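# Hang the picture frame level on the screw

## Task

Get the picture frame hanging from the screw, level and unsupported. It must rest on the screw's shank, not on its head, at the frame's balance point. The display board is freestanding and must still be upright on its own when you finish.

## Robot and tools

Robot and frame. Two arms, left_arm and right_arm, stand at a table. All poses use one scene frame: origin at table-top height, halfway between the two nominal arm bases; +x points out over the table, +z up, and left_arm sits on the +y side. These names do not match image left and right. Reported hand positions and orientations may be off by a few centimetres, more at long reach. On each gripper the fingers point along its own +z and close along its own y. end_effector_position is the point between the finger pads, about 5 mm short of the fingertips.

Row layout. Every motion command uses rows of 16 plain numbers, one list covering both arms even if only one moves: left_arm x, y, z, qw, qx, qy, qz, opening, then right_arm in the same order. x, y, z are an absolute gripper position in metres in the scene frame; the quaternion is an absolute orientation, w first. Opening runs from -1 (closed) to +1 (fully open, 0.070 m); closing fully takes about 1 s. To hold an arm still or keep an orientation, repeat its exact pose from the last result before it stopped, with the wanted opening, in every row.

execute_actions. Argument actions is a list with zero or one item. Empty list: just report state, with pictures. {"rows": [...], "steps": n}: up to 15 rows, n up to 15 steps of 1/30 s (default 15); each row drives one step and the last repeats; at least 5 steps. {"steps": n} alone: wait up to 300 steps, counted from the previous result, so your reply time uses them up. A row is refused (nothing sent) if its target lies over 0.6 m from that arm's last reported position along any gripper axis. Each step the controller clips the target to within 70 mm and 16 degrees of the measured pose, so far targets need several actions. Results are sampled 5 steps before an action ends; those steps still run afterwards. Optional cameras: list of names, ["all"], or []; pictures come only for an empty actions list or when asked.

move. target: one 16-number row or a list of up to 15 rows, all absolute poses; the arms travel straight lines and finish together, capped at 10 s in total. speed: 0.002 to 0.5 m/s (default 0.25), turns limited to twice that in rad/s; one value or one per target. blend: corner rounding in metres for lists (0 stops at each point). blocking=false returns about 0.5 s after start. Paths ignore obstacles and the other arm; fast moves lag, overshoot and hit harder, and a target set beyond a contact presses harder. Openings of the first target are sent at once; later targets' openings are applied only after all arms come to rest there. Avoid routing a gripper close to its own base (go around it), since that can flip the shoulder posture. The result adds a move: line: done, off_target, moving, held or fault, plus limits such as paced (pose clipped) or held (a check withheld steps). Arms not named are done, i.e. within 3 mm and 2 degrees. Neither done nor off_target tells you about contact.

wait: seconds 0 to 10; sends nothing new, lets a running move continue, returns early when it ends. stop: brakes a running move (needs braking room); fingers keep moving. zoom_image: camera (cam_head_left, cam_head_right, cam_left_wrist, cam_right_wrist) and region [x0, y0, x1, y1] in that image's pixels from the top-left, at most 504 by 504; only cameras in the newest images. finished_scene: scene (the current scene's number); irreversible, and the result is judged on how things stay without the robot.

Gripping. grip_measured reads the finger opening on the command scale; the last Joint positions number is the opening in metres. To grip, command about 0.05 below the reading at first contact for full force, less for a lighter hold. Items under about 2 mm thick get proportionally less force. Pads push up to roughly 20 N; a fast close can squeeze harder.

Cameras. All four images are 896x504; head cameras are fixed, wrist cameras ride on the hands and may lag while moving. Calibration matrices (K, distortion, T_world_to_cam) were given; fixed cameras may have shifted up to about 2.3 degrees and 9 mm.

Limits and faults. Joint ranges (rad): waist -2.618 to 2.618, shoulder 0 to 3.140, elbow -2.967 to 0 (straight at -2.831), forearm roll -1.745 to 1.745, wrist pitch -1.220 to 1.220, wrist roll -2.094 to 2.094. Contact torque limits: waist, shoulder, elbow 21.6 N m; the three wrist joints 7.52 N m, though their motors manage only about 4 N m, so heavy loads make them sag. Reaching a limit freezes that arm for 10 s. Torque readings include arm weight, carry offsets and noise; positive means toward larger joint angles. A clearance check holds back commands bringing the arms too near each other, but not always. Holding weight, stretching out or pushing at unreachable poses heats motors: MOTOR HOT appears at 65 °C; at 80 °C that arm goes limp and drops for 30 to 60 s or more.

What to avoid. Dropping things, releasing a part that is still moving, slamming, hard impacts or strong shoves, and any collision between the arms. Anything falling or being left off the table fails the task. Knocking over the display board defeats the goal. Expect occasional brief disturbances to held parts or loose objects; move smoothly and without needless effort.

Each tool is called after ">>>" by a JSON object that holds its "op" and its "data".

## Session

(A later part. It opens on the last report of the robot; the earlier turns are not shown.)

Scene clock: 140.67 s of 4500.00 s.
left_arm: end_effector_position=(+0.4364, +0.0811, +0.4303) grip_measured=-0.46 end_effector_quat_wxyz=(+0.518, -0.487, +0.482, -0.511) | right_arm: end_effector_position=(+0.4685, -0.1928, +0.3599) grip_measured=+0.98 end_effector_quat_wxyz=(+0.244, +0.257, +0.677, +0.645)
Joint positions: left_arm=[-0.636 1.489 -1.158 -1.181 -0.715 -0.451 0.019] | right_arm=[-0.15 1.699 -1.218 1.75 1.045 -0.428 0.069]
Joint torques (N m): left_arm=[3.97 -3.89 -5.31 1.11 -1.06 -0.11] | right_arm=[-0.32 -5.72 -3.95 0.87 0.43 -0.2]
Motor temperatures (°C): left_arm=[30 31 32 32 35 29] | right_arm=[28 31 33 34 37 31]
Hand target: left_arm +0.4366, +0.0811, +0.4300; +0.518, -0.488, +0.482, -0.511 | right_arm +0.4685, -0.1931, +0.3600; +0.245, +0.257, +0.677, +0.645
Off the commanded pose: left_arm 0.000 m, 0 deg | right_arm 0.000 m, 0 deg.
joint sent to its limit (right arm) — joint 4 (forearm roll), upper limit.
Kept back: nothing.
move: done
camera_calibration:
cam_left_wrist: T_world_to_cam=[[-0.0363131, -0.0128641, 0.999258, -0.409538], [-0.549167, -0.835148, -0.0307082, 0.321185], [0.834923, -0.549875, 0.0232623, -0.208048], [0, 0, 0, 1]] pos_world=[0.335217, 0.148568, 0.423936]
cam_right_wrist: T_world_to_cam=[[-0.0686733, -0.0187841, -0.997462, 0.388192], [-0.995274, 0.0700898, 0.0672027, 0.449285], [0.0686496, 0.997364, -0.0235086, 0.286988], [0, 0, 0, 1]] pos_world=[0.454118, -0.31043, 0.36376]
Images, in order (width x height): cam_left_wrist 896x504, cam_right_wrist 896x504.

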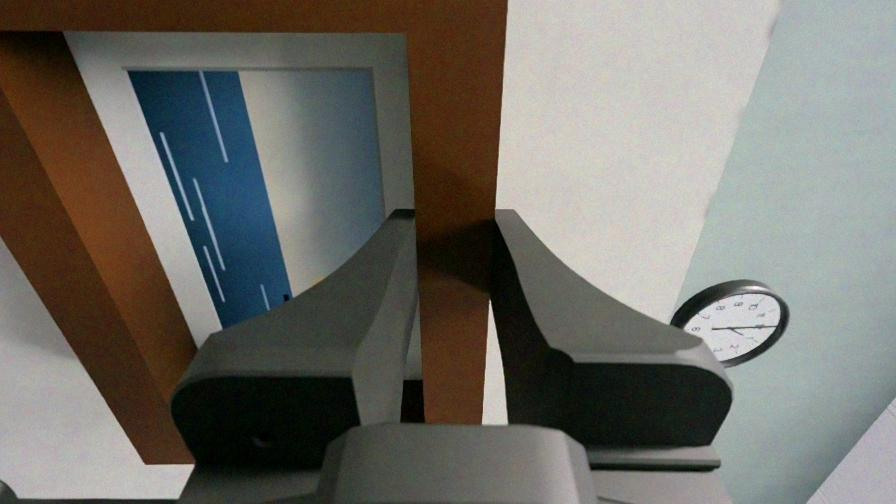

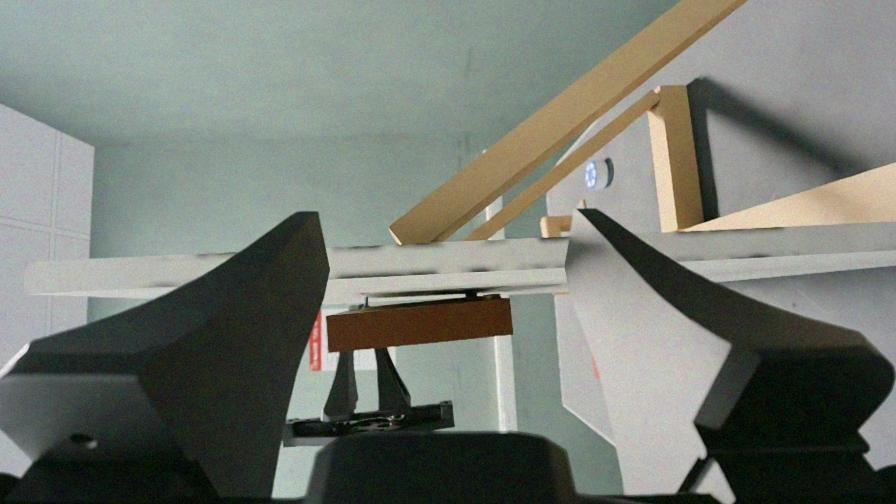

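>>> {"op": "move", "data": {"target": [[0.4362,0.0811,0.4300,0.522882,-0.492191,0.477572,-0.506151,-0.50,0.4685,-0.1931,0.3600,0.245,0.257,0.677,0.645,1.0],[0.4370,0.0811,0.4300,0.522882,-0.492191,0.477572,-0.506151,-0.50,0.4685,-0.1931,0.3600,0.245,0.257,0.677,0.645,1.0]], "speed": 0.01, "cameras": ["cam_left_wrist","cam_right_wrist"]}}

>>> {"op": "zoom_image", "data": {"camera": "cam_right_wrist", "region": [346, 295, 373, 313]}}

>>> {"op": "zoom_image", "data": {"camera": "cam_right_wrist", "region": [450, 280, 550, 340]}}

Scene clock: 143.17 s of 4500.00 s.
left_arm: end_effector_position=(+0.4368, +0.0813, +0.4297) grip_measured=-0.46 end_effector_quat_wxyz=(+0.523, -0.493, +0.477, -0.506) | right_arm: end_effector_position=(+0.4685, -0.1928, +0.3599) grip_measured=+0.98 end_effector_quat_wxyz=(+0.244, +0.257, +0.677, +0.645)
Joint positions: left_arm=[-0.648 1.499 -1.168 -1.203 -0.745 -0.434 0.019] | right_arm=[-0.15 1.699 -1.218 1.75 1.045 -0.428 0.069]
Joint torques (N m): left_arm=[4.17 -4.09 -5.33 1.13 -0.77 -0.08] | right_arm=[-0.45 -5.75 -3.54 0.86 0.42 -0.18]
Motor temperatures (°C): left_arm=[30 31 32 32 35 29] | right_arm=[28 31 33 34 37 31]
Hand target: left_arm +0.4370, +0.0811, +0.4300; +0.523, -0.492, +0.478, -0.506 | right_arm +0.4685, -0.1931, +0.3600; +0.245, +0.257, +0.677, +0.645
Off the commanded pose: left_arm 0.000 m, 0 deg | right_arm 0.000 m, 0 deg.
joint sent to its limit (right arm) — joint 4 (forearm roll), upper limit.
Kept back: nothing.
move: done
camera_calibration:
cam_left_wrist: T_world_to_cam=[[-0.0351067, -0.0138292, 0.999288, -0.40939], [-0.531885, -0.846271, -0.0303976, 0.31481], [0.846089, -0.532573, 0.0223542, -0.214131], [0, 0, 0, 1]] pos_world=[0.334244, 0.146713, 0.423455]
cam_right_wrist: T_world_to_cam=[[-0.0686733, -0.0187841, -0.997462, 0.388192], [-0.995274, 0.0700898, 0.0672027, 0.449285], [0.0686496, 0.997364, -0.0235086, 0.286988], [0, 0, 0, 1]] pos_world=[0.454118, -0.31043, 0.36376]
Images, in order (width x height): cam_left_wrist 896x504, cam_right_wrist 896x504.

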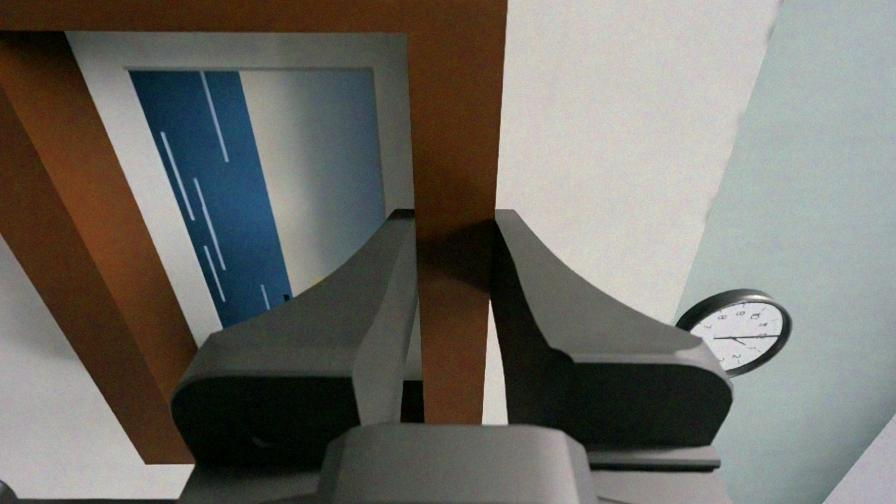

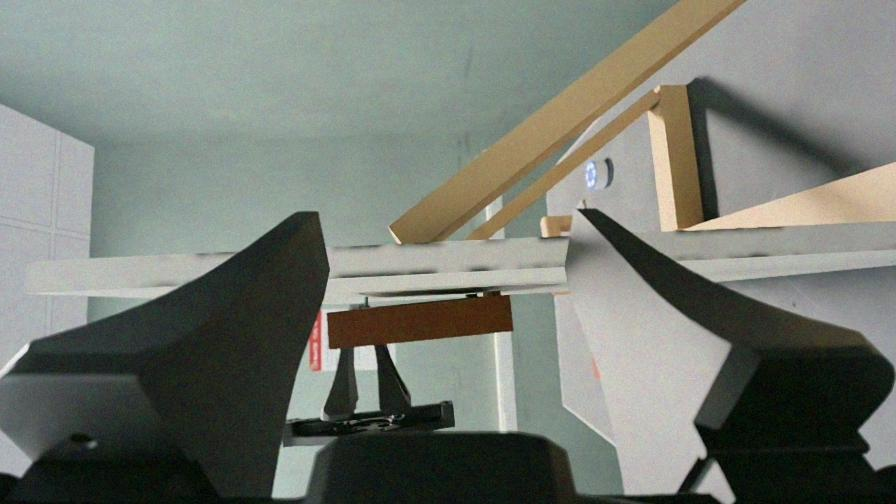

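Scaled by 18.667 from the camera's 896x504 image, which has a finer 1280x720 frame.

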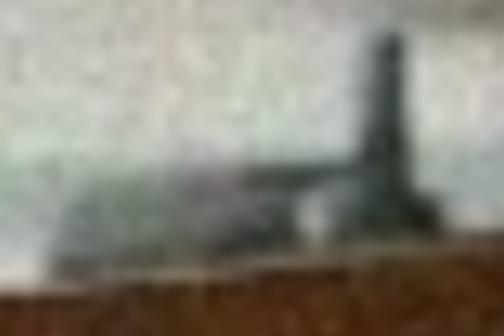

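Scaled by 5.040 from the camera's 896x504 image, which has a finer 1280x720 frame.

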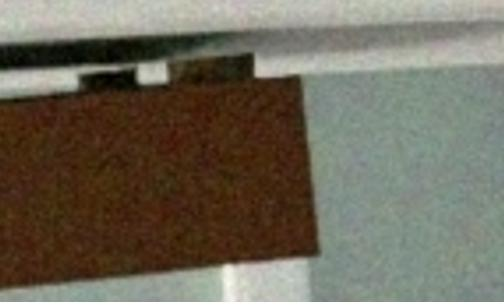

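>>> {"op": "move", "data": {"target": [[0.4374,0.0811,0.4298,0.522882,-0.492191,0.477572,-0.506151,-0.50,0.4685,-0.1931,0.3600,0.245,0.257,0.677,0.645,1.0],[0.4374,0.0811,0.4275,0.522882,-0.492191,0.477572,-0.506151,-0.50,0.4685,-0.1931,0.3600,0.245,0.257,0.677,0.645,1.0]], "speed": 0.008, "cameras": ["cam_left_wrist","cam_right_wrist"]}}

>>> {"op": "zoom_image", "data": {"camera": "cam_right_wrist", "region": [346, 295, 373, 313]}}

>>> {"op": "zoom_image", "data": {"camera": "cam_right_wrist", "region": [450, 280, 550, 340]}}

Scene clock: 144.43 s of 4500.00 s.
left_arm: end_effector_position=(+0.4373, +0.0813, +0.4289) grip_measured=-0.46 end_effector_quat_wxyz=(+0.523, -0.492, +0.477, -0.507) | right_arm: end_effector_position=(+0.4685, -0.1928, +0.3599) grip_measured=+0.98 end_effector_quat_wxyz=(+0.244, +0.257, +0.677, +0.645)
Joint positions: left_arm=[-0.646 1.501 -1.164 -1.19 -0.746 -0.449 0.019] | right_arm=[-0.15 1.699 -1.218 1.75 1.045 -0.428 0.069]
Joint torques (N m): left_arm=[1.87 -3.61 -2.56 0.5 -0.62 -0.04] | right_arm=[-0.44 -5.77 -3.54 0.86 0.4 -0.17]
Motor temperatures (°C): left_arm=[30 31 32 32 35 29] | right_arm=[28 31 33 34 37 30]
Hand target: left_arm +0.4374, +0.0811, +0.4275; +0.523, -0.492, +0.478, -0.506 | right_arm +0.4685, -0.1931, +0.3600; +0.245, +0.257, +0.677, +0.645
Off the commanded pose: left_arm 0.001 m, 0 deg | right_arm 0.000 m, 0 deg.
joint sent to its limit (right arm) — joint 4 (forearm roll), upper limit.
Kept back: nothing.
move: done
camera_calibration:
cam_left_wrist: T_world_to_cam=[[-0.0386463, -0.012559, 0.999174, -0.407071], [-0.532847, -0.845635, -0.0312387, 0.315746], [0.845329, -0.533614, 0.0259886, -0.215708], [0, 0, 0, 1]] pos_world=[0.334857, 0.146788, 0.422204]
cam_right_wrist: T_world_to_cam=[[-0.0686733, -0.0187841, -0.997462, 0.388192], [-0.995274, 0.0700898, 0.0672027, 0.449285], [0.0686496, 0.997364, -0.0235086, 0.286988], [0, 0, 0, 1]] pos_world=[0.454118, -0.31043, 0.36376]
Images, in order (width x height): cam_left_wrist 896x504, cam_right_wrist 896x504.

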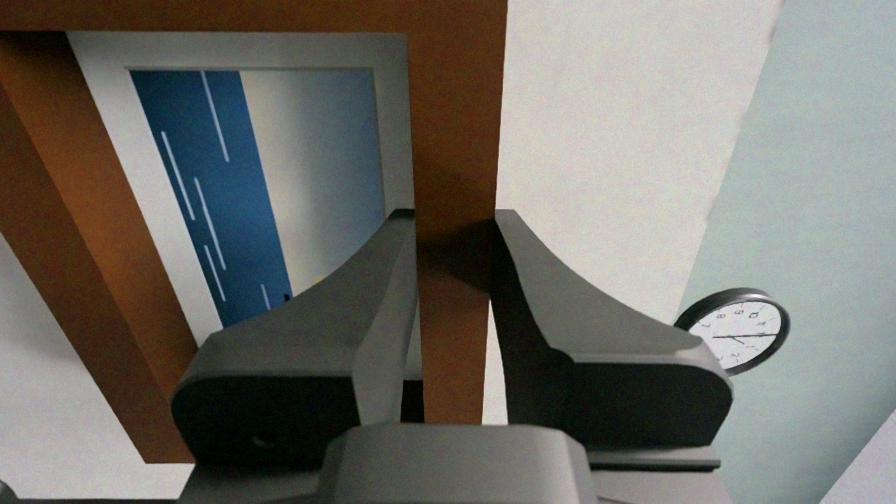

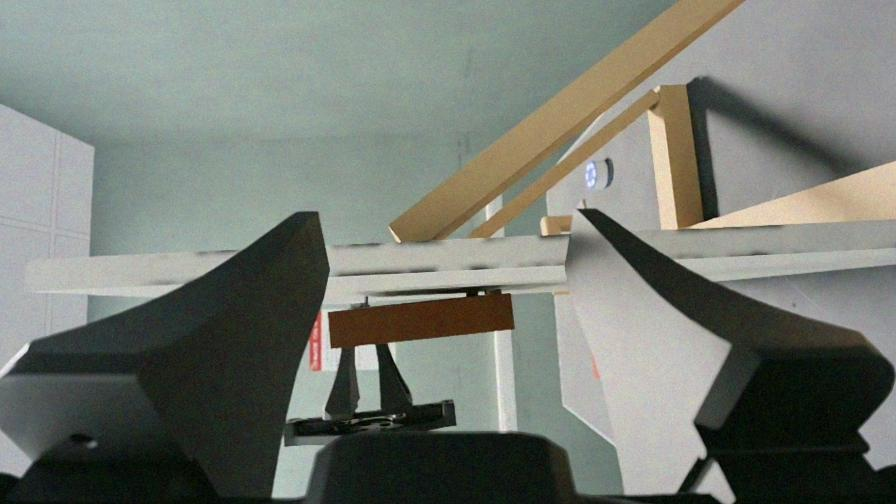

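Scaled by 18.667 from the camera's 896x504 image, which has a finer 1280x720 frame.

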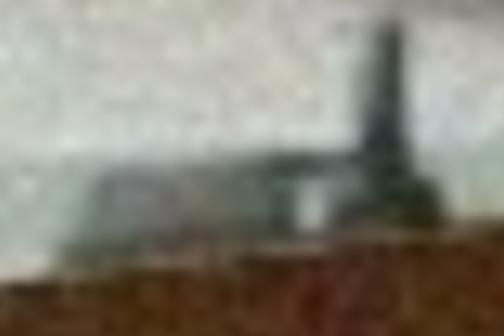

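Scaled by 5.040 from the camera's 896x504 image, which has a finer 1280x720 frame.

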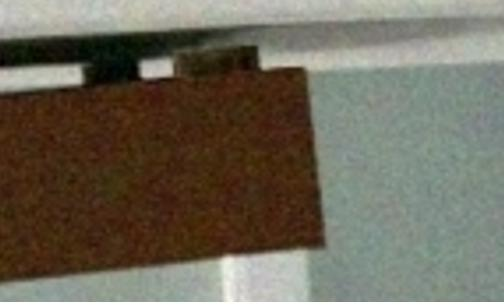

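>>> {"op": "move", "data": {"target": [0.4374,0.0811,0.4264,0.522882,-0.492191,0.477572,-0.506151,-0.50,0.4685,-0.1931,0.3600,0.245,0.257,0.677,0.645,1.0], "speed": 0.008, "cameras": ["cam_left_wrist","cam_right_wrist"]}}

>>> {"op": "zoom_image", "data": {"camera": "cam_right_wrist", "region": [346, 295, 373, 313]}}

Scene clock: 145.47 s of 4500.00 s.
left_arm: end_effector_position=(+0.4373, +0.0813, +0.4277) grip_measured=-0.45 end_effector_quat_wxyz=(+0.524, -0.492, +0.477, -0.507) | right_arm: end_effector_position=(+0.4685, -0.1928, +0.3599) grip_measured=+0.98 end_effector_quat_wxyz=(+0.244, +0.257, +0.677, +0.645)
Joint positions: left_arm=[-0.646 1.502 -1.16 -1.186 -0.747 -0.454 0.019] | right_arm=[-0.15 1.699 -1.218 1.75 1.045 -0.428 0.069]
Joint torques (N m): left_arm=[0.16 -3.07 -0.21 -0.28 -0.5 -0.14] | right_arm=[-0.48 -5.78 -3.54 0.85 0.41 -0.16]
Motor temperatures (°C): left_arm=[30 31 32 32 35 29] | right_arm=[28 31 33 34 37 30]
Hand target: left_arm +0.4374, +0.0811, +0.4264; +0.523, -0.492, +0.478, -0.506 | right_arm +0.4685, -0.1931, +0.3600; +0.245, +0.257, +0.677, +0.645
Off the commanded pose: left_arm 0.001 m, 0 deg | right_arm 0.000 m, 0 deg.
joint sent to its limit (right arm) — joint 4 (forearm roll), upper limit.
Kept back: nothing.
move: done
camera_calibration:
cam_left_wrist: T_world_to_cam=[[-0.0382695, -0.0132558, 0.99918, -0.405958], [-0.532615, -0.845767, -0.0316201, 0.315823], [0.845492, -0.533388, 0.0253069, -0.215508], [0, 0, 0, 1]] pos_world=[0.334886, 0.146782, 0.421066]
cam_right_wrist: T_world_to_cam=[[-0.0686733, -0.0187841, -0.997462, 0.388192], [-0.995274, 0.0700898, 0.0672027, 0.449285], [0.0686496, 0.997364, -0.0235086, 0.286988], [0, 0, 0, 1]] pos_world=[0.454118, -0.31043, 0.36376]
Images, in order (width x height): cam_left_wrist 896x504, cam_right_wrist 896x504.

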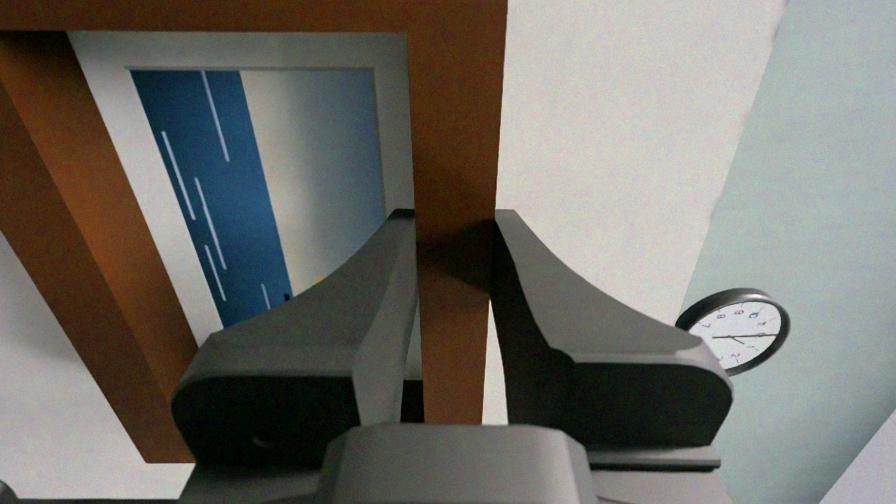

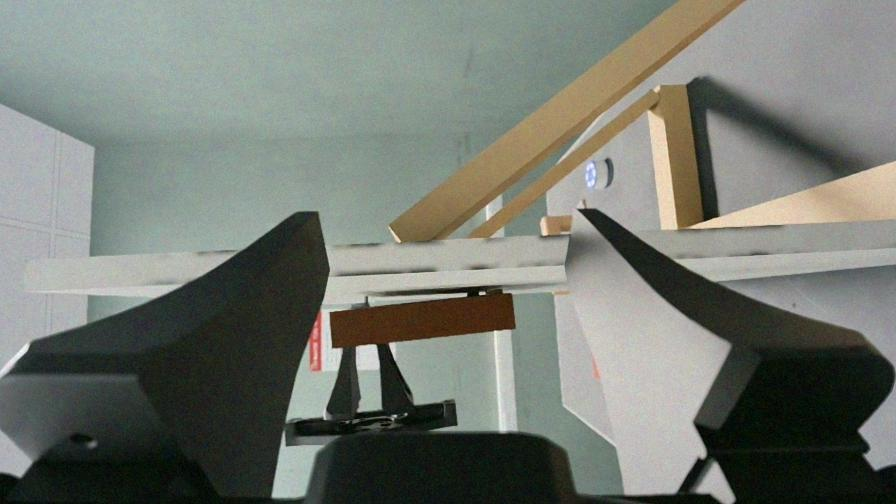

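Scaled by 18.667 from the camera's 896x504 image, which has a finer 1280x720 frame.

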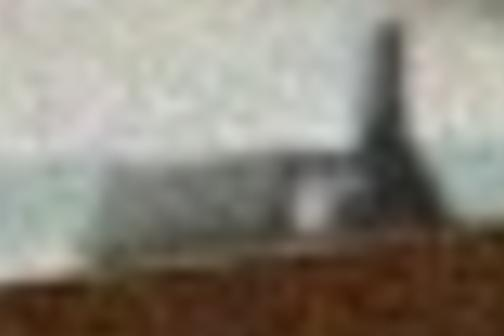

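>>> {"op": "move", "data": {"target": [0.4374,0.0811,0.4254,0.522882,-0.492191,0.477572,-0.506151,-0.50,0.4685,-0.1931,0.3600,0.245,0.257,0.677,0.645,1.0], "speed": 0.006, "cameras": ["cam_right_wrist"]}}

>>> {"op": "zoom_image", "data": {"camera": "cam_right_wrist", "region": [346, 295, 373, 313]}}

Scene clock: 146.40 s of 4500.00 s.
left_arm: end_effector_position=(+0.4372, +0.0815, +0.4268) grip_measured=-0.45 end_effector_quat_wxyz=(+0.524, -0.492, +0.476, -0.507) | right_arm: end_effector_position=(+0.4685, -0.1928, +0.3599) grip_measured=+0.98 end_effector_quat_wxyz=(+0.244, +0.257, +0.677, +0.645)
Joint positions: left_arm=[-0.646 1.502 -1.156 -1.182 -0.749 -0.46 0.019] | right_arm=[-0.15 1.699 -1.218 1.75 1.045 -0.428 0.069]
Joint torques (N m): left_arm=[0.48 -1.55 2.68 -1.4 0.44 -0.17] | right_arm=[-0.44 -5.76 -3.55 0.85 0.41 -0.16]
Motor temperatures (°C): left_arm=[30 31 32 32 35 29] | right_arm=[28 31 33 34 37 30]
Hand target: left_arm +0.4374, +0.0811, +0.4254; +0.523, -0.492, +0.478, -0.506 | right_arm +0.4685, -0.1931, +0.3600; +0.245, +0.257, +0.677, +0.645
Off the commanded pose: left_arm 0.001 m, 0 deg | right_arm 0.000 m, 0 deg.
joint sent to its limit (right arm) — joint 4 (forearm roll), upper limit.
Kept back: nothing.
move: done
camera_calibration:
cam_right_wrist: T_world_to_cam=[[-0.0686733, -0.0187841, -0.997462, 0.388192], [-0.995274, 0.0700898, 0.0672027, 0.449285], [0.0686496, 0.997364, -0.0235086, 0.286988], [0, 0, 0, 1]] pos_world=[0.454118, -0.31043, 0.36376]
Images, in order (width x height): cam_right_wrist 896x504.

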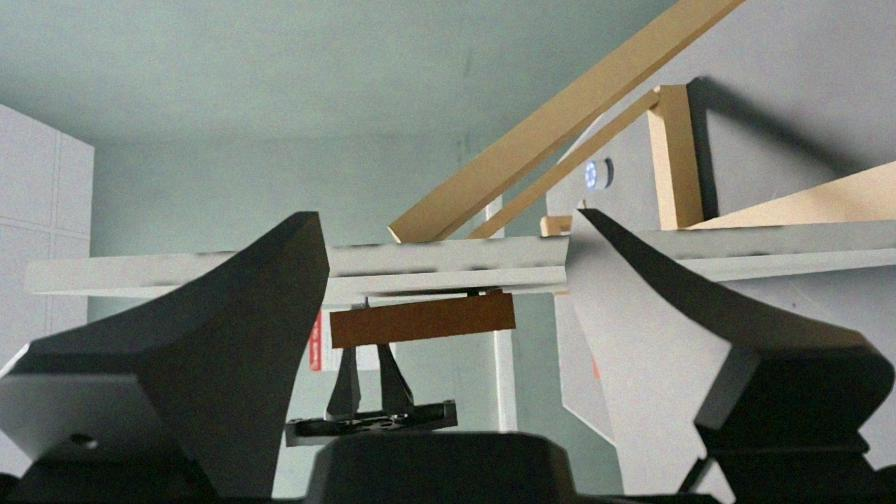

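Scaled by 18.667 from the camera's 896x504 image, which has a finer 1280x720 frame.

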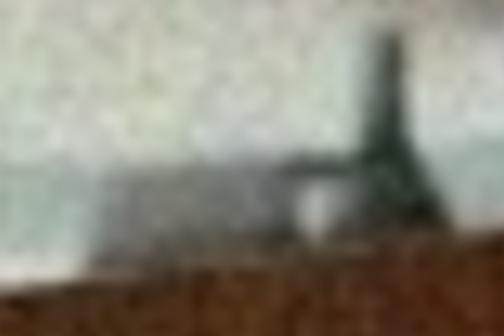

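>>> {"op": "move", "data": {"target": [0.4377,0.0811,0.4250,0.522882,-0.492191,0.477572,-0.506151,-0.50,0.4685,-0.1931,0.3600,0.245,0.257,0.677,0.645,1.0], "speed": 0.006, "cameras": ["cam_right_wrist"]}}

>>> {"op": "zoom_image", "data": {"camera": "cam_right_wrist", "region": [346, 295, 373, 313]}}

Scene clock: 147.43 s of 4500.00 s.
left_arm: end_effector_position=(+0.4372, +0.0814, +0.4266) grip_measured=-0.45 end_effector_quat_wxyz=(+0.523, -0.492, +0.476, -0.507) | right_arm: end_effector_position=(+0.4685, -0.1928, +0.3599) grip_measured=+0.98 end_effector_quat_wxyz=(+0.244, +0.257, +0.677, +0.645)
Joint positions: left_arm=[-0.646 1.502 -1.155 -1.181 -0.749 -0.461 0.019] | right_arm=[-0.15 1.699 -1.218 1.75 1.045 -0.428 0.069]
Joint torques (N m): left_arm=[2.14 1.79 4.51 -1.97 1.27 -0.18] | right_arm=[-0.4 -5.78 -3.55 0.84 0.41 -0.15]
Motor temperatures (°C): left_arm=[30 31 32 32 35 29] | right_arm=[28 31 33 34 37 30]
Hand target: left_arm +0.4377, +0.0811, +0.4250; +0.523, -0.492, +0.478, -0.506 | right_arm +0.4685, -0.1931, +0.3600; +0.245, +0.257, +0.677, +0.645
Off the commanded pose: left_arm 0.002 m, 0 deg | right_arm 0.000 m, 0 deg.
joint sent to its limit (right arm) — joint 4 (forearm roll), upper limit.
Kept back: nothing.
move: done
camera_calibration:
cam_right_wrist: T_world_to_cam=[[-0.0686733, -0.0187841, -0.997462, 0.388192], [-0.995274, 0.0700898, 0.0672027, 0.449285], [0.0686496, 0.997364, -0.0235086, 0.286988], [0, 0, 0, 1]] pos_world=[0.454118, -0.31043, 0.36376]
Images, in order (width x height): cam_right_wrist 896x504.

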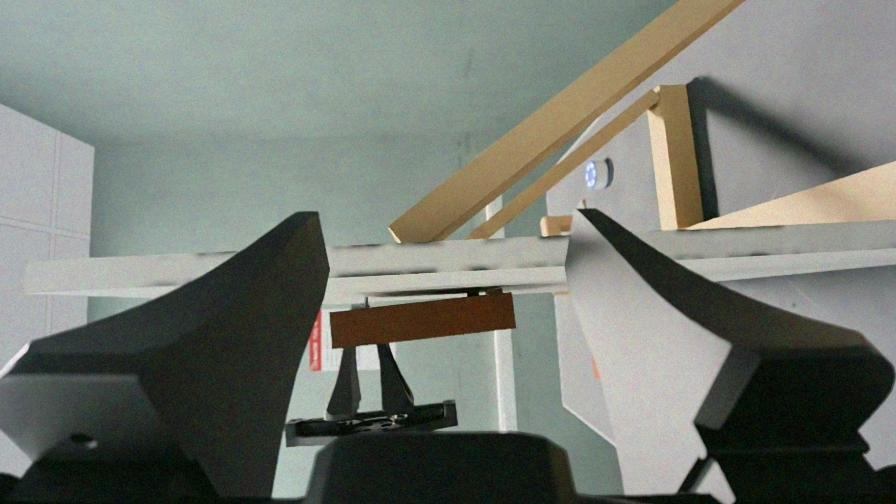

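Scaled by 18.667 from the camera's 896x504 image, which has a finer 1280x720 frame.

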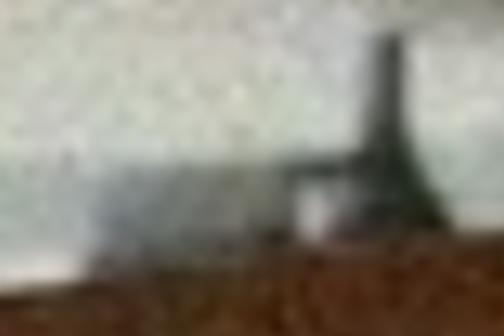

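>>> {"op": "move", "data": {"target": [0.4360,0.0811,0.4262,0.522882,-0.492191,0.477572,-0.506151,-0.50,0.4685,-0.1931,0.3600,0.245,0.257,0.677,0.645,1.0], "speed": 0.006, "cameras": ["cam_right_wrist"]}}

>>> {"op": "zoom_image", "data": {"camera": "cam_right_wrist", "region": [346, 295, 373, 313]}}

>>> {"op": "zoom_image", "data": {"camera": "cam_right_wrist", "region": [450, 280, 550, 340]}}

Scene clock: 148.73 s of 4500.00 s.
left_arm: end_effector_position=(+0.4363, +0.0812, +0.4259) grip_measured=-0.45 end_effector_quat_wxyz=(+0.523, -0.493, +0.478, -0.506) | right_arm: end_effector_position=(+0.4685, -0.1928, +0.3599) grip_measured=+0.98 end_effector_quat_wxyz=(+0.244, +0.257, +0.677, +0.645)
Joint positions: left_arm=[-0.649 1.5 -1.153 -1.188 -0.75 -0.455 0.019] | right_arm=[-0.15 1.699 -1.218 1.75 1.045 -0.428 0.069]
Joint torques (N m): left_arm=[1.78 1.86 6.01 -2.78 1.17 0.05] | right_arm=[-0.42 -5.81 -3.55 0.84 0.41 -0.15]
Motor temperatures (°C): left_arm=[30 31 32 33 35 29] | right_arm=[28 31 33 34 37 30]
Hand target: left_arm +0.4360, +0.0811, +0.4262; +0.523, -0.492, +0.478, -0.506 | right_arm +0.4685, -0.1931, +0.3600; +0.245, +0.257, +0.677, +0.645
Off the commanded pose: left_arm 0.000 m, 0 deg | right_arm 0.000 m, 0 deg.
joint sent to its limit (right arm) — joint 4 (forearm roll), upper limit.
Kept back: nothing.
move: done
camera_calibration:
cam_right_wrist: T_world_to_cam=[[-0.0686733, -0.0187841, -0.997462, 0.388192], [-0.995274, 0.0700898, 0.0672027, 0.449285], [0.0686496, 0.997364, -0.0235086, 0.286988], [0, 0, 0, 1]] pos_world=[0.454118, -0.31043, 0.36376]
Images, in order (width x height): cam_right_wrist 896x504.

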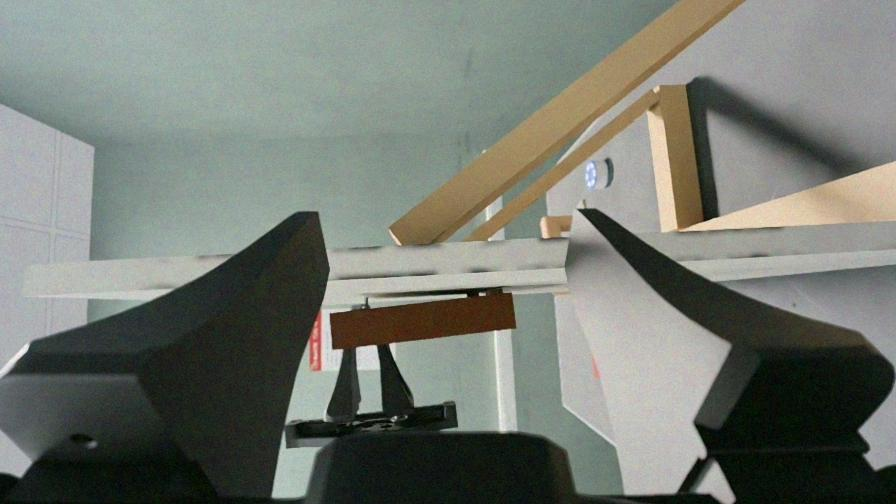

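Scaled by 18.667 from the camera's 896x504 image, which has a finer 1280x720 frame.

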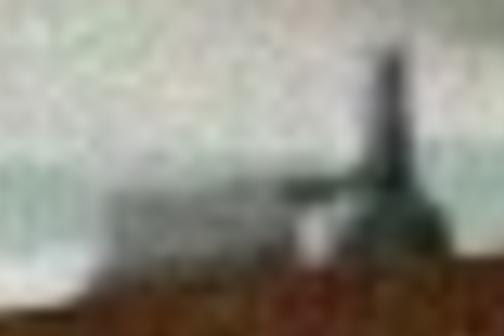

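Scaled by 5.040 from the camera's 896x504 image, which has a finer 1280x720 frame.

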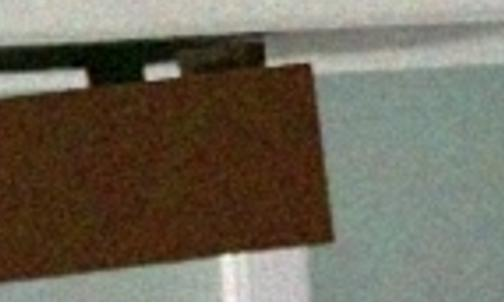

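>>> {"op": "move", "data": {"target": [0.4363,0.0812,0.4266,0.522882,-0.492191,0.477572,-0.506151,-0.50,0.4685,-0.1931,0.3600,0.245,0.257,0.677,0.645,1.0], "speed": 0.006, "cameras": []}}

Scene clock: 149.97 s of 4500.00 s.
left_arm: end_effector_position=(+0.4363, +0.0810, +0.4256) grip_measured=-0.45 end_effector_quat_wxyz=(+0.523, -0.492, +0.478, -0.506) | right_arm: end_effector_position=(+0.4685, -0.1928, +0.3599) grip_measured=+0.98 end_effector_quat_wxyz=(+0.244, +0.257, +0.677, +0.645)
Joint positions: left_arm=[-0.649 1.5 -1.153 -1.188 -0.749 -0.453 0.019] | right_arm=[-0.15 1.699 -1.218 1.75 1.045 -0.428 0.069]
Joint torques (N m): left_arm=[2.56 1.56 3.78 -2.43 1.26 0.06] | right_arm=[-0.42 -5.84 -3.59 0.83 0.41 -0.13]
Motor temperatures (°C): left_arm=[30 31 32 33 35 29] | right_arm=[28 31 33 34 37 30]
Hand target: left_arm +0.4363, +0.0812, +0.4266; +0.523, -0.492, +0.478, -0.506 | right_arm +0.4685, -0.1931, +0.3600; +0.245, +0.257, +0.677, +0.645
Off the commanded pose: left_arm 0.001 m, 0 deg | right_arm 0.000 m, 0 deg.
joint sent to its limit (right arm) — joint 4 (forearm roll), upper limit.
Kept back: nothing.
move: done
No camera images: "cameras" was empty.

>>> {"op": "move", "data": {"target": [0.4363,0.0812,0.4274,0.522882,-0.492191,0.477572,-0.506151,-0.50,0.4685,-0.1931,0.3600,0.245,0.257,0.677,0.645,1.0], "speed": 0.006, "cameras": []}}

Scene clock: 150.90 s of 4500.00 s.
left_arm: end_effector_position=(+0.4365, +0.0809, +0.4265) grip_measured=-0.45 end_effector_quat_wxyz=(+0.522, -0.492, +0.478, -0.506) | right_arm: end_effector_position=(+0.4685, -0.1928, +0.3599) grip_measured=+0.98 end_effector_quat_wxyz=(+0.244, +0.257, +0.677, +0.645)
Joint positions: left_arm=[-0.649 1.5 -1.157 -1.192 -0.747 -0.448 0.019] | right_arm=[-0.15 1.699 -1.218 1.75 1.045 -0.428 0.069]
Joint torques (N m): left_arm=[1.97 0.53 2.01 -1.65 0.73 0.07] | right_arm=[-0.39 -5.87 -3.56 0.83 0.41 -0.13]
Motor temperatures (°C): left_arm=[30 31 32 33 35 29] | right_arm=[28 31 33 34 37 30]
Hand target: left_arm +0.4363, +0.0812, +0.4274; +0.523, -0.492, +0.478, -0.506 | right_arm +0.4685, -0.1931, +0.3600; +0.245, +0.257, +0.677, +0.645
Off the commanded pose: left_arm 0.001 m, 0 deg | right_arm 0.000 m, 0 deg.
joint sent to its limit (right arm) — joint 4 (forearm roll), upper limit.
Kept back: nothing.
move: done
No camera images: "cameras" was empty.

>>> {"op": "wait", "data": {"seconds": 0.2, "cameras": ["cam_right_wrist","cam_left_wrist"]}}

>>> {"op": "zoom_image", "data": {"camera": "cam_right_wrist", "region": [346, 295, 373, 313]}}

Scene clock: 151.67 s of 4500.00 s.
left_arm: end_effector_position=(+0.4365, +0.0809, +0.4265) grip_measured=-0.45 end_effector_quat_wxyz=(+0.522, -0.492, +0.478, -0.506) | right_arm: end_effector_position=(+0.4685, -0.1928, +0.3599) grip_measured=+0.98 end_effector_quat_wxyz=(+0.244, +0.257, +0.677, +0.645)
Joint positions: left_arm=[-0.649 1.5 -1.157 -1.192 -0.747 -0.448 0.019] | right_arm=[-0.15 1.699 -1.218 1.75 1.045 -0.428 0.069]
Joint torques (N m): left_arm=[1.31 -0.75 1.23 -1.09 0.31 0.09] | right_arm=[-0.43 -5.85 -3.57 0.82 0.4 -0.12]
Motor temperatures (°C): left_arm=[30 31 32 33 35 29] | right_arm=[28 31 33 34 37 30]
Hand target: left_arm +0.4363, +0.0812, +0.4274; +0.523, -0.492, +0.478, -0.506 | right_arm +0.4685, -0.1931, +0.3600; +0.245, +0.257, +0.677, +0.645
Off the commanded pose: left_arm 0.001 m, 0 deg | right_arm 0.000 m, 0 deg.
Steps of this call (1-23: nothing new was sent). Readings (end_effector_position of left_arm | right_arm):
1: (+0.4365, +0.0809, +0.4265) | (+0.4685, -0.1928, +0.3599)
2: (+0.4365, +0.0809, +0.4265) | (+0.4685, -0.1928, +0.3599)
4: (+0.4365, +0.0809, +0.4265) | (+0.4685, -0.1928, +0.3599)
8: (+0.4365, +0.0809, +0.4265) | (+0.4685, -0.1928, +0.3599)
23: the state above
camera_calibration:
cam_left_wrist: T_world_to_cam=[[-0.0335383, -0.0139107, 0.999341, -0.406862], [-0.533562, -0.84524, -0.0296723, 0.314477], [0.845096, -0.534205, 0.0209257, -0.212848], [0, 0, 0, 1]] pos_world=[0.334024, 0.146444, 0.420379]
cam_right_wrist: T_world_to_cam=[[-0.0686733, -0.0187841, -0.997462, 0.388192], [-0.995274, 0.0700898, 0.0672027, 0.449285], [0.0686496, 0.997364, -0.0235086, 0.286988], [0, 0, 0, 1]] pos_world=[0.454118, -0.31043, 0.36376]
Images, in order (width x height): cam_left_wrist 896x504, cam_right_wrist 896x504.

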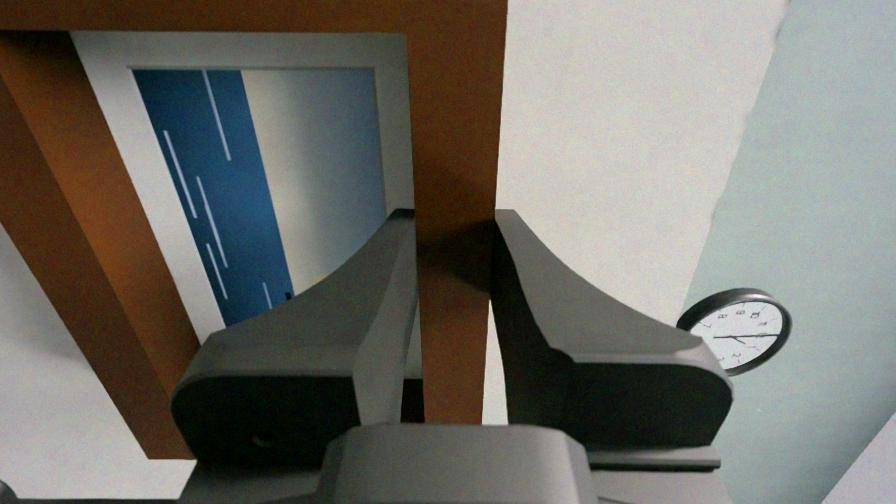

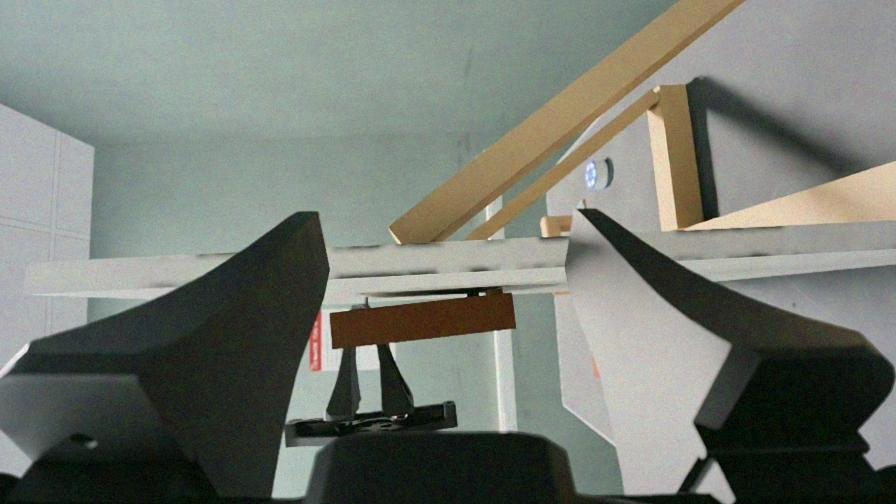

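Scaled by 18.667 from the camera's 896x504 image, which has a finer 1280x720 frame.

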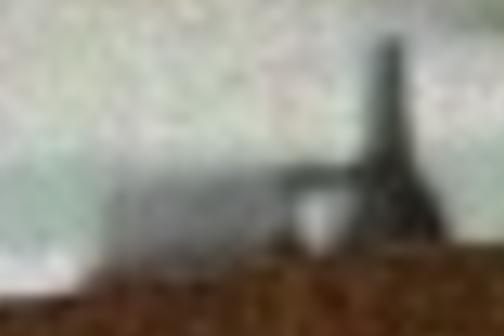

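>>> {"op": "move", "data": {"target": [0.4364,0.0811,0.4278,0.522882,-0.492191,0.477572,-0.506151,-0.50,0.4685,-0.1931,0.3600,0.245,0.257,0.677,0.645,1.0], "speed": 0.006, "cameras": []}}

Scene clock: 152.73 s of 4500.00 s.
left_arm: end_effector_position=(+0.4365, +0.0809, +0.4271) grip_measured=-0.45 end_effector_quat_wxyz=(+0.523, -0.492, +0.478, -0.506) | right_arm: end_effector_position=(+0.4685, -0.1928, +0.3599) grip_measured=+0.98 end_effector_quat_wxyz=(+0.244, +0.257, +0.677, +0.645)
Joint positions: left_arm=[-0.649 1.5 -1.159 -1.193 -0.747 -0.446 0.019] | right_arm=[-0.15 1.699 -1.218 1.75 1.045 -0.428 0.069]
Joint torques (N m): left_arm=[0.39 -2.1 -0.47 -0.77 0.22 0.1] | right_arm=[-0.39 -5.85 -3.57 0.82 0.4 -0.11]
Motor temperatures (°C): left_arm=[30 31 32 33 35 29] | right_arm=[28 31 33 34 37 30]
Hand target: left_arm +0.4364, +0.0811, +0.4278; +0.523, -0.492, +0.478, -0.506 | right_arm +0.4685, -0.1931, +0.3600; +0.245, +0.257, +0.677, +0.645
Off the commanded pose: left_arm 0.001 m, 0 deg | right_arm 0.000 m, 0 deg.
joint sent to its limit (right arm) — joint 4 (forearm roll), upper limit.
Kept back: nothing.
move: done
No camera images: "cameras" was empty.

>>> {"op": "execute_actions", "data": {"actions": [{"rows":[[0.4365,0.0809,0.4271,0.522882,-0.492191,0.477572,-0.506151,-0.495,0.4685,-0.1931,0.36,0.245,0.257,0.677,0.645,1.0],[0.4365,0.0809,0.4271,0.522882,-0.492191,0.477572,-0.506151,-0.49,0.4685,-0.1931,0.36,0.245,0.257,0.677,0.645,1.0],[0.4365,0.0809,0.4271,0.522882,-0.492191,0.477572,-0.506151,-0.487,0.4685,-0.1931,0.36,0.245,0.257,0.677,0.645,1.0],[0.4365,0.0809,0.4271,0.522882,-0.492191,0.477572,-0.506151,-0.484,0.4685,-0.1931,0.36,0.245,0.257,0.677,0.645,1.0],[0.4365,0.0809,0.4271,0.522882,-0.492191,0.477572,-0.506151,-0.481,0.4685,-0.1931,0.36,0.245,0.257,0.677,0.645,1.0],[0.4365,0.0809,0.4271,0.522882,-0.492191,0.477572,-0.506151,-0.478,0.4685,-0.1931,0.36,0.245,0.257,0.677,0.645,1.0],[0.4365,0.0809,0.4271,0.522882,-0.492191,0.477572,-0.506151,-0.475,0.4685,-0.1931,0.36,0.245,0.257,0.677,0.645,1.0],[0.4365,0.0809,0.4271,0.522882,-0.492191,0.477572,-0.506151,-0.472,0.4685,-0.1931,0.36,0.245,0.257,0.677,0.645,1.0],[0.4365,0.0809,0.4271,0.522882,-0.492191,0.477572,-0.506151,-0.469,0.4685,-0.1931,0.36,0.245,0.257,0.677,0.645,1.0],[0.4365,0.0809,0.4271,0.522882,-0.492191,0.477572,-0.506151,-0.466,0.4685,-0.1931,0.36,0.245,0.257,0.677,0.645,1.0],[0.4365,0.0809,0.4271,0.522882,-0.492191,0.477572,-0.506151,-0.463,0.4685,-0.1931,0.36,0.245,0.257,0.677,0.645,1.0],[0.4365,0.0809,0.4271,0.522882,-0.492191,0.477572,-0.506151,-0.46,0.4685,-0.1931,0.36,0.245,0.257,0.677,0.645,1.0],[0.4365,0.0809,0.4271,0.522882,-0.492191,0.477572,-0.506151,-0.457,0.4685,-0.1931,0.36,0.245,0.257,0.677,0.645,1.0],[0.4365,0.0809,0.4271,0.522882,-0.492191,0.477572,-0.506151,-0.454,0.4685,-0.1931,0.36,0.245,0.257,0.677,0.645,1.0],[0.4365,0.0809,0.4271,0.522882,-0.492191,0.477572,-0.506151,-0.452,0.4685,-0.1931,0.36,0.245,0.257,0.677,0.645,1.0]],"steps":15}], "cameras": []}}

>>> {"op": "execute_actions", "data": {"actions": [{"rows":[[0.4365,0.0809,0.4271,0.522882,-0.492191,0.477572,-0.506151,-0.45,0.4685,-0.1931,0.36,0.245,0.257,0.677,0.645,1.0],[0.4365,0.0809,0.4271,0.522882,-0.492191,0.477572,-0.506151,-0.448,0.4685,-0.1931,0.36,0.245,0.257,0.677,0.645,1.0],[0.4365,0.0809,0.4271,0.522882,-0.492191,0.477572,-0.506151,-0.446,0.4685,-0.1931,0.36,0.245,0.257,0.677,0.645,1.0],[0.4365,0.0809,0.4271,0.522882,-0.492191,0.477572,-0.506151,-0.444,0.4685,-0.1931,0.36,0.245,0.257,0.677,0.645,1.0],[0.4365,0.0809,0.4271,0.522882,-0.492191,0.477572,-0.506151,-0.442,0.4685,-0.1931,0.36,0.245,0.257,0.677,0.645,1.0],[0.4365,0.0809,0.4271,0.522882,-0.492191,0.477572,-0.506151,-0.44,0.4685,-0.1931,0.36,0.245,0.257,0.677,0.645,1.0],[0.4365,0.0809,0.4271,0.522882,-0.492191,0.477572,-0.506151,-0.438,0.4685,-0.1931,0.36,0.245,0.257,0.677,0.645,1.0],[0.4365,0.0809,0.4271,0.522882,-0.492191,0.477572,-0.506151,-0.436,0.4685,-0.1931,0.36,0.245,0.257,0.677,0.645,1.0],[0.4365,0.0809,0.4271,0.522882,-0.492191,0.477572,-0.506151,-0.434,0.4685,-0.1931,0.36,0.245,0.257,0.677,0.645,1.0],[0.4365,0.0809,0.4271,0.522882,-0.492191,0.477572,-0.506151,-0.432,0.4685,-0.1931,0.36,0.245,0.257,0.677,0.645,1.0],[0.4365,0.0809,0.4271,0.522882,-0.492191,0.477572,-0.506151,-0.43,0.4685,-0.1931,0.36,0.245,0.257,0.677,0.645,1.0]],"steps":15}], "cameras": ["cam_right_wrist","cam_left_wrist"]}}

>>> {"op": "zoom_image", "data": {"camera": "cam_right_wrist", "region": [346, 295, 373, 313]}}

Scene clock: 154.43 s of 4500.00 s.
left_arm: end_effector_position=(+0.4365, +0.0810, +0.4274) grip_measured=-0.45 end_effector_quat_wxyz=(+0.523, -0.492, +0.477, -0.506) | right_arm: end_effector_position=(+0.4685, -0.1928, +0.3599) grip_measured=+0.98 end_effector_quat_wxyz=(+0.244, +0.257, +0.677, +0.645)
Joint positions: left_arm=[-0.649 1.5 -1.159 -1.191 -0.748 -0.449 0.019] | right_arm=[-0.15 1.699 -1.218 1.75 1.045 -0.428 0.069]
Joint torques (N m): left_arm=[-1.88 -3.52 -0.66 0.06 -0.08 -0.1] | right_arm=[-0.42 -5.88 -3.55 0.82 0.4 -0.11]
Motor temperatures (°C): left_arm=[30 31 32 33 35 29] | right_arm=[28 31 33 34 37 30]
joint sent to its limit (right arm) — joint 4 (forearm roll), upper limit.
Steps of this call (1-41: nothing new was sent; 42-51: this action's first 10). Readings (end_effector_position of left_arm | right_arm):
42: (+0.4365, +0.0809, +0.4271) | (+0.4685, -0.1928, +0.3599)
43: (+0.4365, +0.0808, +0.4273) | (+0.4685, -0.1928, +0.3599)
45: (+0.4365, +0.0810, +0.4274) | (+0.4685, -0.1928, +0.3599)
49: (+0.4365, +0.0810, +0.4274) | (+0.4685, -0.1928, +0.3599)
51: the state above
No camera images: "cameras" was empty.

Scene clock: 154.93 s of 4500.00 s.
left_arm: end_effector_position=(+0.4365, +0.0810, +0.4270) grip_measured=-0.43 end_effector_quat_wxyz=(+0.523, -0.492, +0.478, -0.506) | right_arm: end_effector_position=(+0.4685, -0.1928, +0.3599) grip_measured=+0.98 end_effector_quat_wxyz=(+0.244, +0.257, +0.677, +0.645)
Joint positions: left_arm=[-0.649 1.5 -1.158 -1.191 -0.748 -0.449 0.02] | right_arm=[-0.15 1.699 -1.218 1.75 1.045 -0.428 0.069]
Joint torques (N m): left_arm=[-1.2 -3.76 -0.99 0.05 -0.18 -0.14] | right_arm=[-0.35 -5.92 -3.61 0.81 0.4 -0.11]
Motor temperatures (°C): left_arm=[30 31 32 33 35 29] | right_arm=[28 31 33 34 37 30]
Off your previous action's commanded pose at its last step (step 5 of this call): left_arm 0.000 m, 0 deg | right_arm 0.000 m, 0 deg.
joint sent to its limit (right arm) — joint 4 (forearm roll), upper limit.
Steps of this call (1-5: your previous action's last 5; 6-15: this action's first 10). Readings (end_effector_position of left_arm | right_arm):
6: (+0.4365, +0.0810, +0.4274) | (+0.4685, -0.1928, +0.3599)
7: (+0.4365, +0.0810, +0.4274) | (+0.4685, -0.1928, +0.3599)
9: (+0.4365, +0.0810, +0.4274) | (+0.4685, -0.1928, +0.3599)
13: (+0.4365, +0.0810, +0.4270) | (+0.4685, -0.1928, +0.3599)
15: the state above
camera_calibration:
cam_left_wrist: T_world_to_cam=[[-0.0351869, -0.0136875, 0.999287, -0.406726], [-0.533065, -0.84553, -0.0303518, 0.314676], [0.845343, -0.533752, 0.0224553, -0.213611], [0, 0, 0, 1]] pos_world=[0.334005, 0.146485, 0.420784]
cam_right_wrist: T_world_to_cam=[[-0.0686733, -0.0187841, -0.997462, 0.388192], [-0.995274, 0.0700898, 0.0672027, 0.449285], [0.0686496, 0.997364, -0.0235086, 0.286988], [0, 0, 0, 1]] pos_world=[0.454118, -0.31043, 0.36376]
Images, in order (width x height): cam_left_wrist 896x504, cam_right_wrist 896x504.

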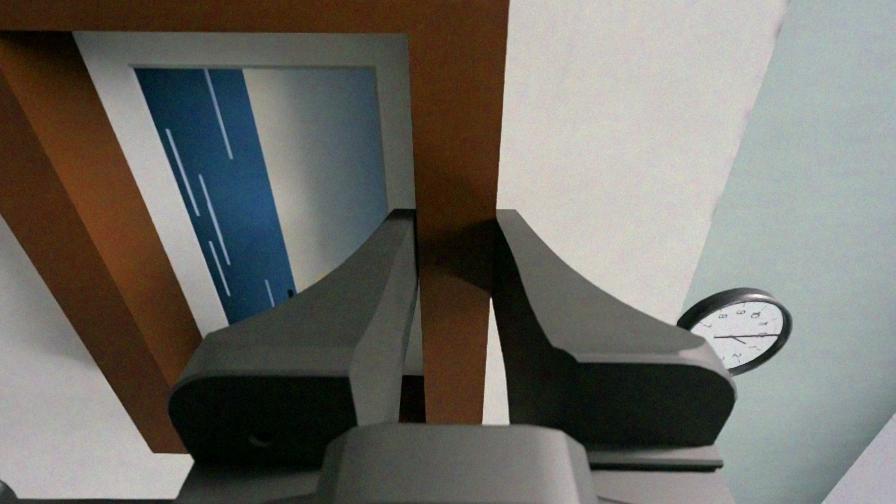

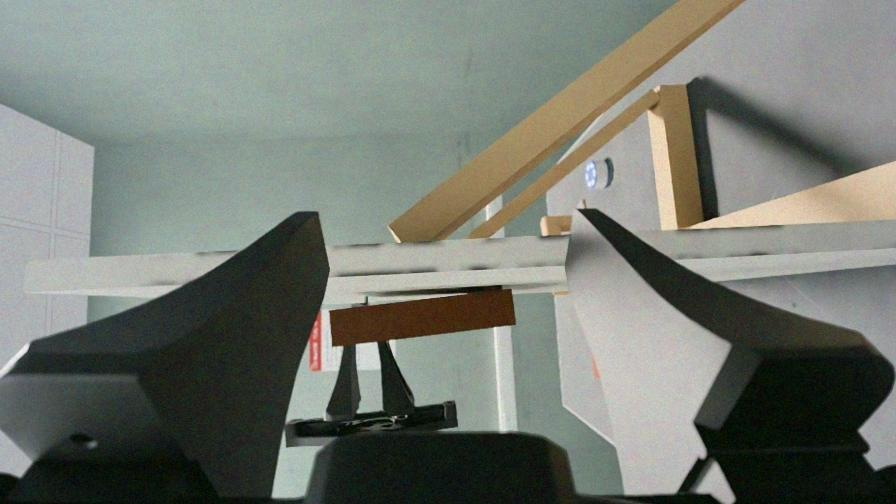

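Scaled by 18.667 from the camera's 896x504 image, which has a finer 1280x720 frame.

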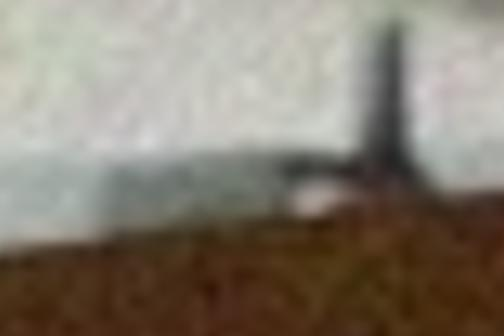

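>>> {"op": "execute_actions", "data": {"actions": [], "cameras": ["cam_left_wrist", "cam_right_wrist"]}}

Scene clock: 156.33 s of 4500.00 s.
left_arm: end_effector_position=(+0.4365, +0.0810, +0.4270) grip_measured=-0.43 end_effector_quat_wxyz=(+0.523, -0.492, +0.478, -0.506) | right_arm: end_effector_position=(+0.4685, -0.1928, +0.3599) grip_measured=+0.98 end_effector_quat_wxyz=(+0.244, +0.257, +0.677, +0.645)
Joint positions: left_arm=[-0.649 1.5 -1.158 -1.191 -0.748 -0.449 0.02] | right_arm=[-0.15 1.699 -1.218 1.75 1.045 -0.428 0.069]
Joint torques (N m): left_arm=[-0.52 -4.26 -2.56 0.08 -0.34 -0.09] | right_arm=[-0.37 -5.94 -3.58 0.8 0.39 -0.1]
Motor temperatures (°C): left_arm=[30 31 32 33 35 29] | right_arm=[28 31 33 34 37 30]
Hand target: left_arm +0.4365, +0.0809, +0.4271; +0.523, -0.492, +0.478, -0.506 | right_arm +0.4685, -0.1931, +0.3600; +0.245, +0.257, +0.677, +0.645
Off the commanded pose: left_arm 0.000 m, 0 deg | right_arm 0.000 m, 0 deg.
joint sent to its limit (right arm) — joint 4 (forearm roll), upper limit.
Steps of this call (1-5: your previous action's last 5; 6-42: nothing new was sent). Readings (end_effector_position of left_arm | right_arm):
1: (+0.4365, +0.0810, +0.4270) | (+0.4685, -0.1928, +0.3599)
2: (+0.4365, +0.0810, +0.4270) | (+0.4685, -0.1928, +0.3599)
4: (+0.4365, +0.0810, +0.4270) | (+0.4685, -0.1928, +0.3599)
8: (+0.4365, +0.0810, +0.4270) | (+0.4685, -0.1928, +0.3599)
42: the state above
camera_calibration:
cam_left_wrist: T_world_to_cam=[[-0.0351869, -0.0136875, 0.999287, -0.406726], [-0.533065, -0.84553, -0.0303518, 0.314676], [0.845343, -0.533752, 0.0224553, -0.213611], [0, 0, 0, 1]] pos_world=[0.334005, 0.146485, 0.420784]
cam_right_wrist: T_world_to_cam=[[-0.0686733, -0.0187841, -0.997462, 0.388192], [-0.995274, 0.0700898, 0.0672027, 0.449285], [0.0686496, 0.997364, -0.0235086, 0.286988], [0, 0, 0, 1]] pos_world=[0.454118, -0.31043, 0.36376]
Images, in order (width x height): cam_left_wrist 896x504, cam_right_wrist 896x504.

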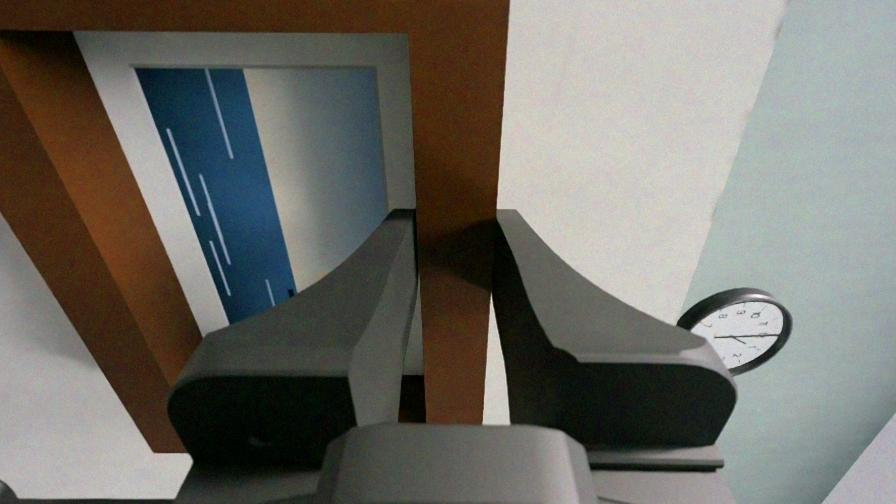

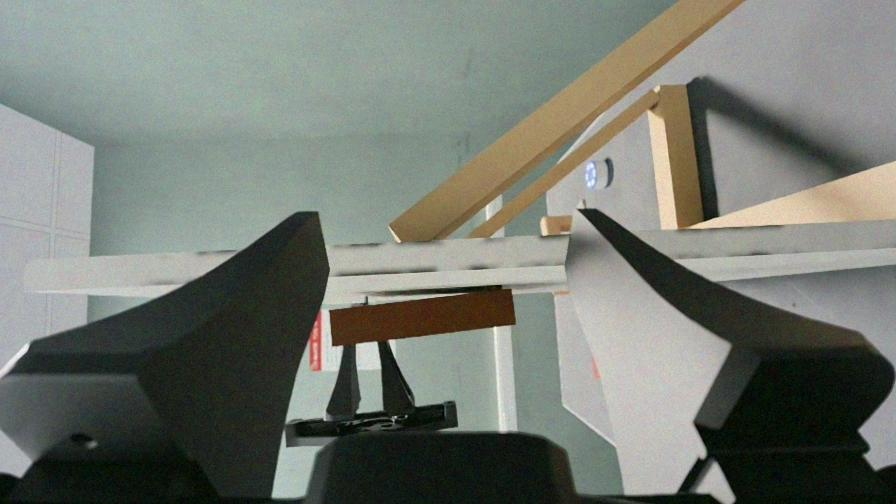

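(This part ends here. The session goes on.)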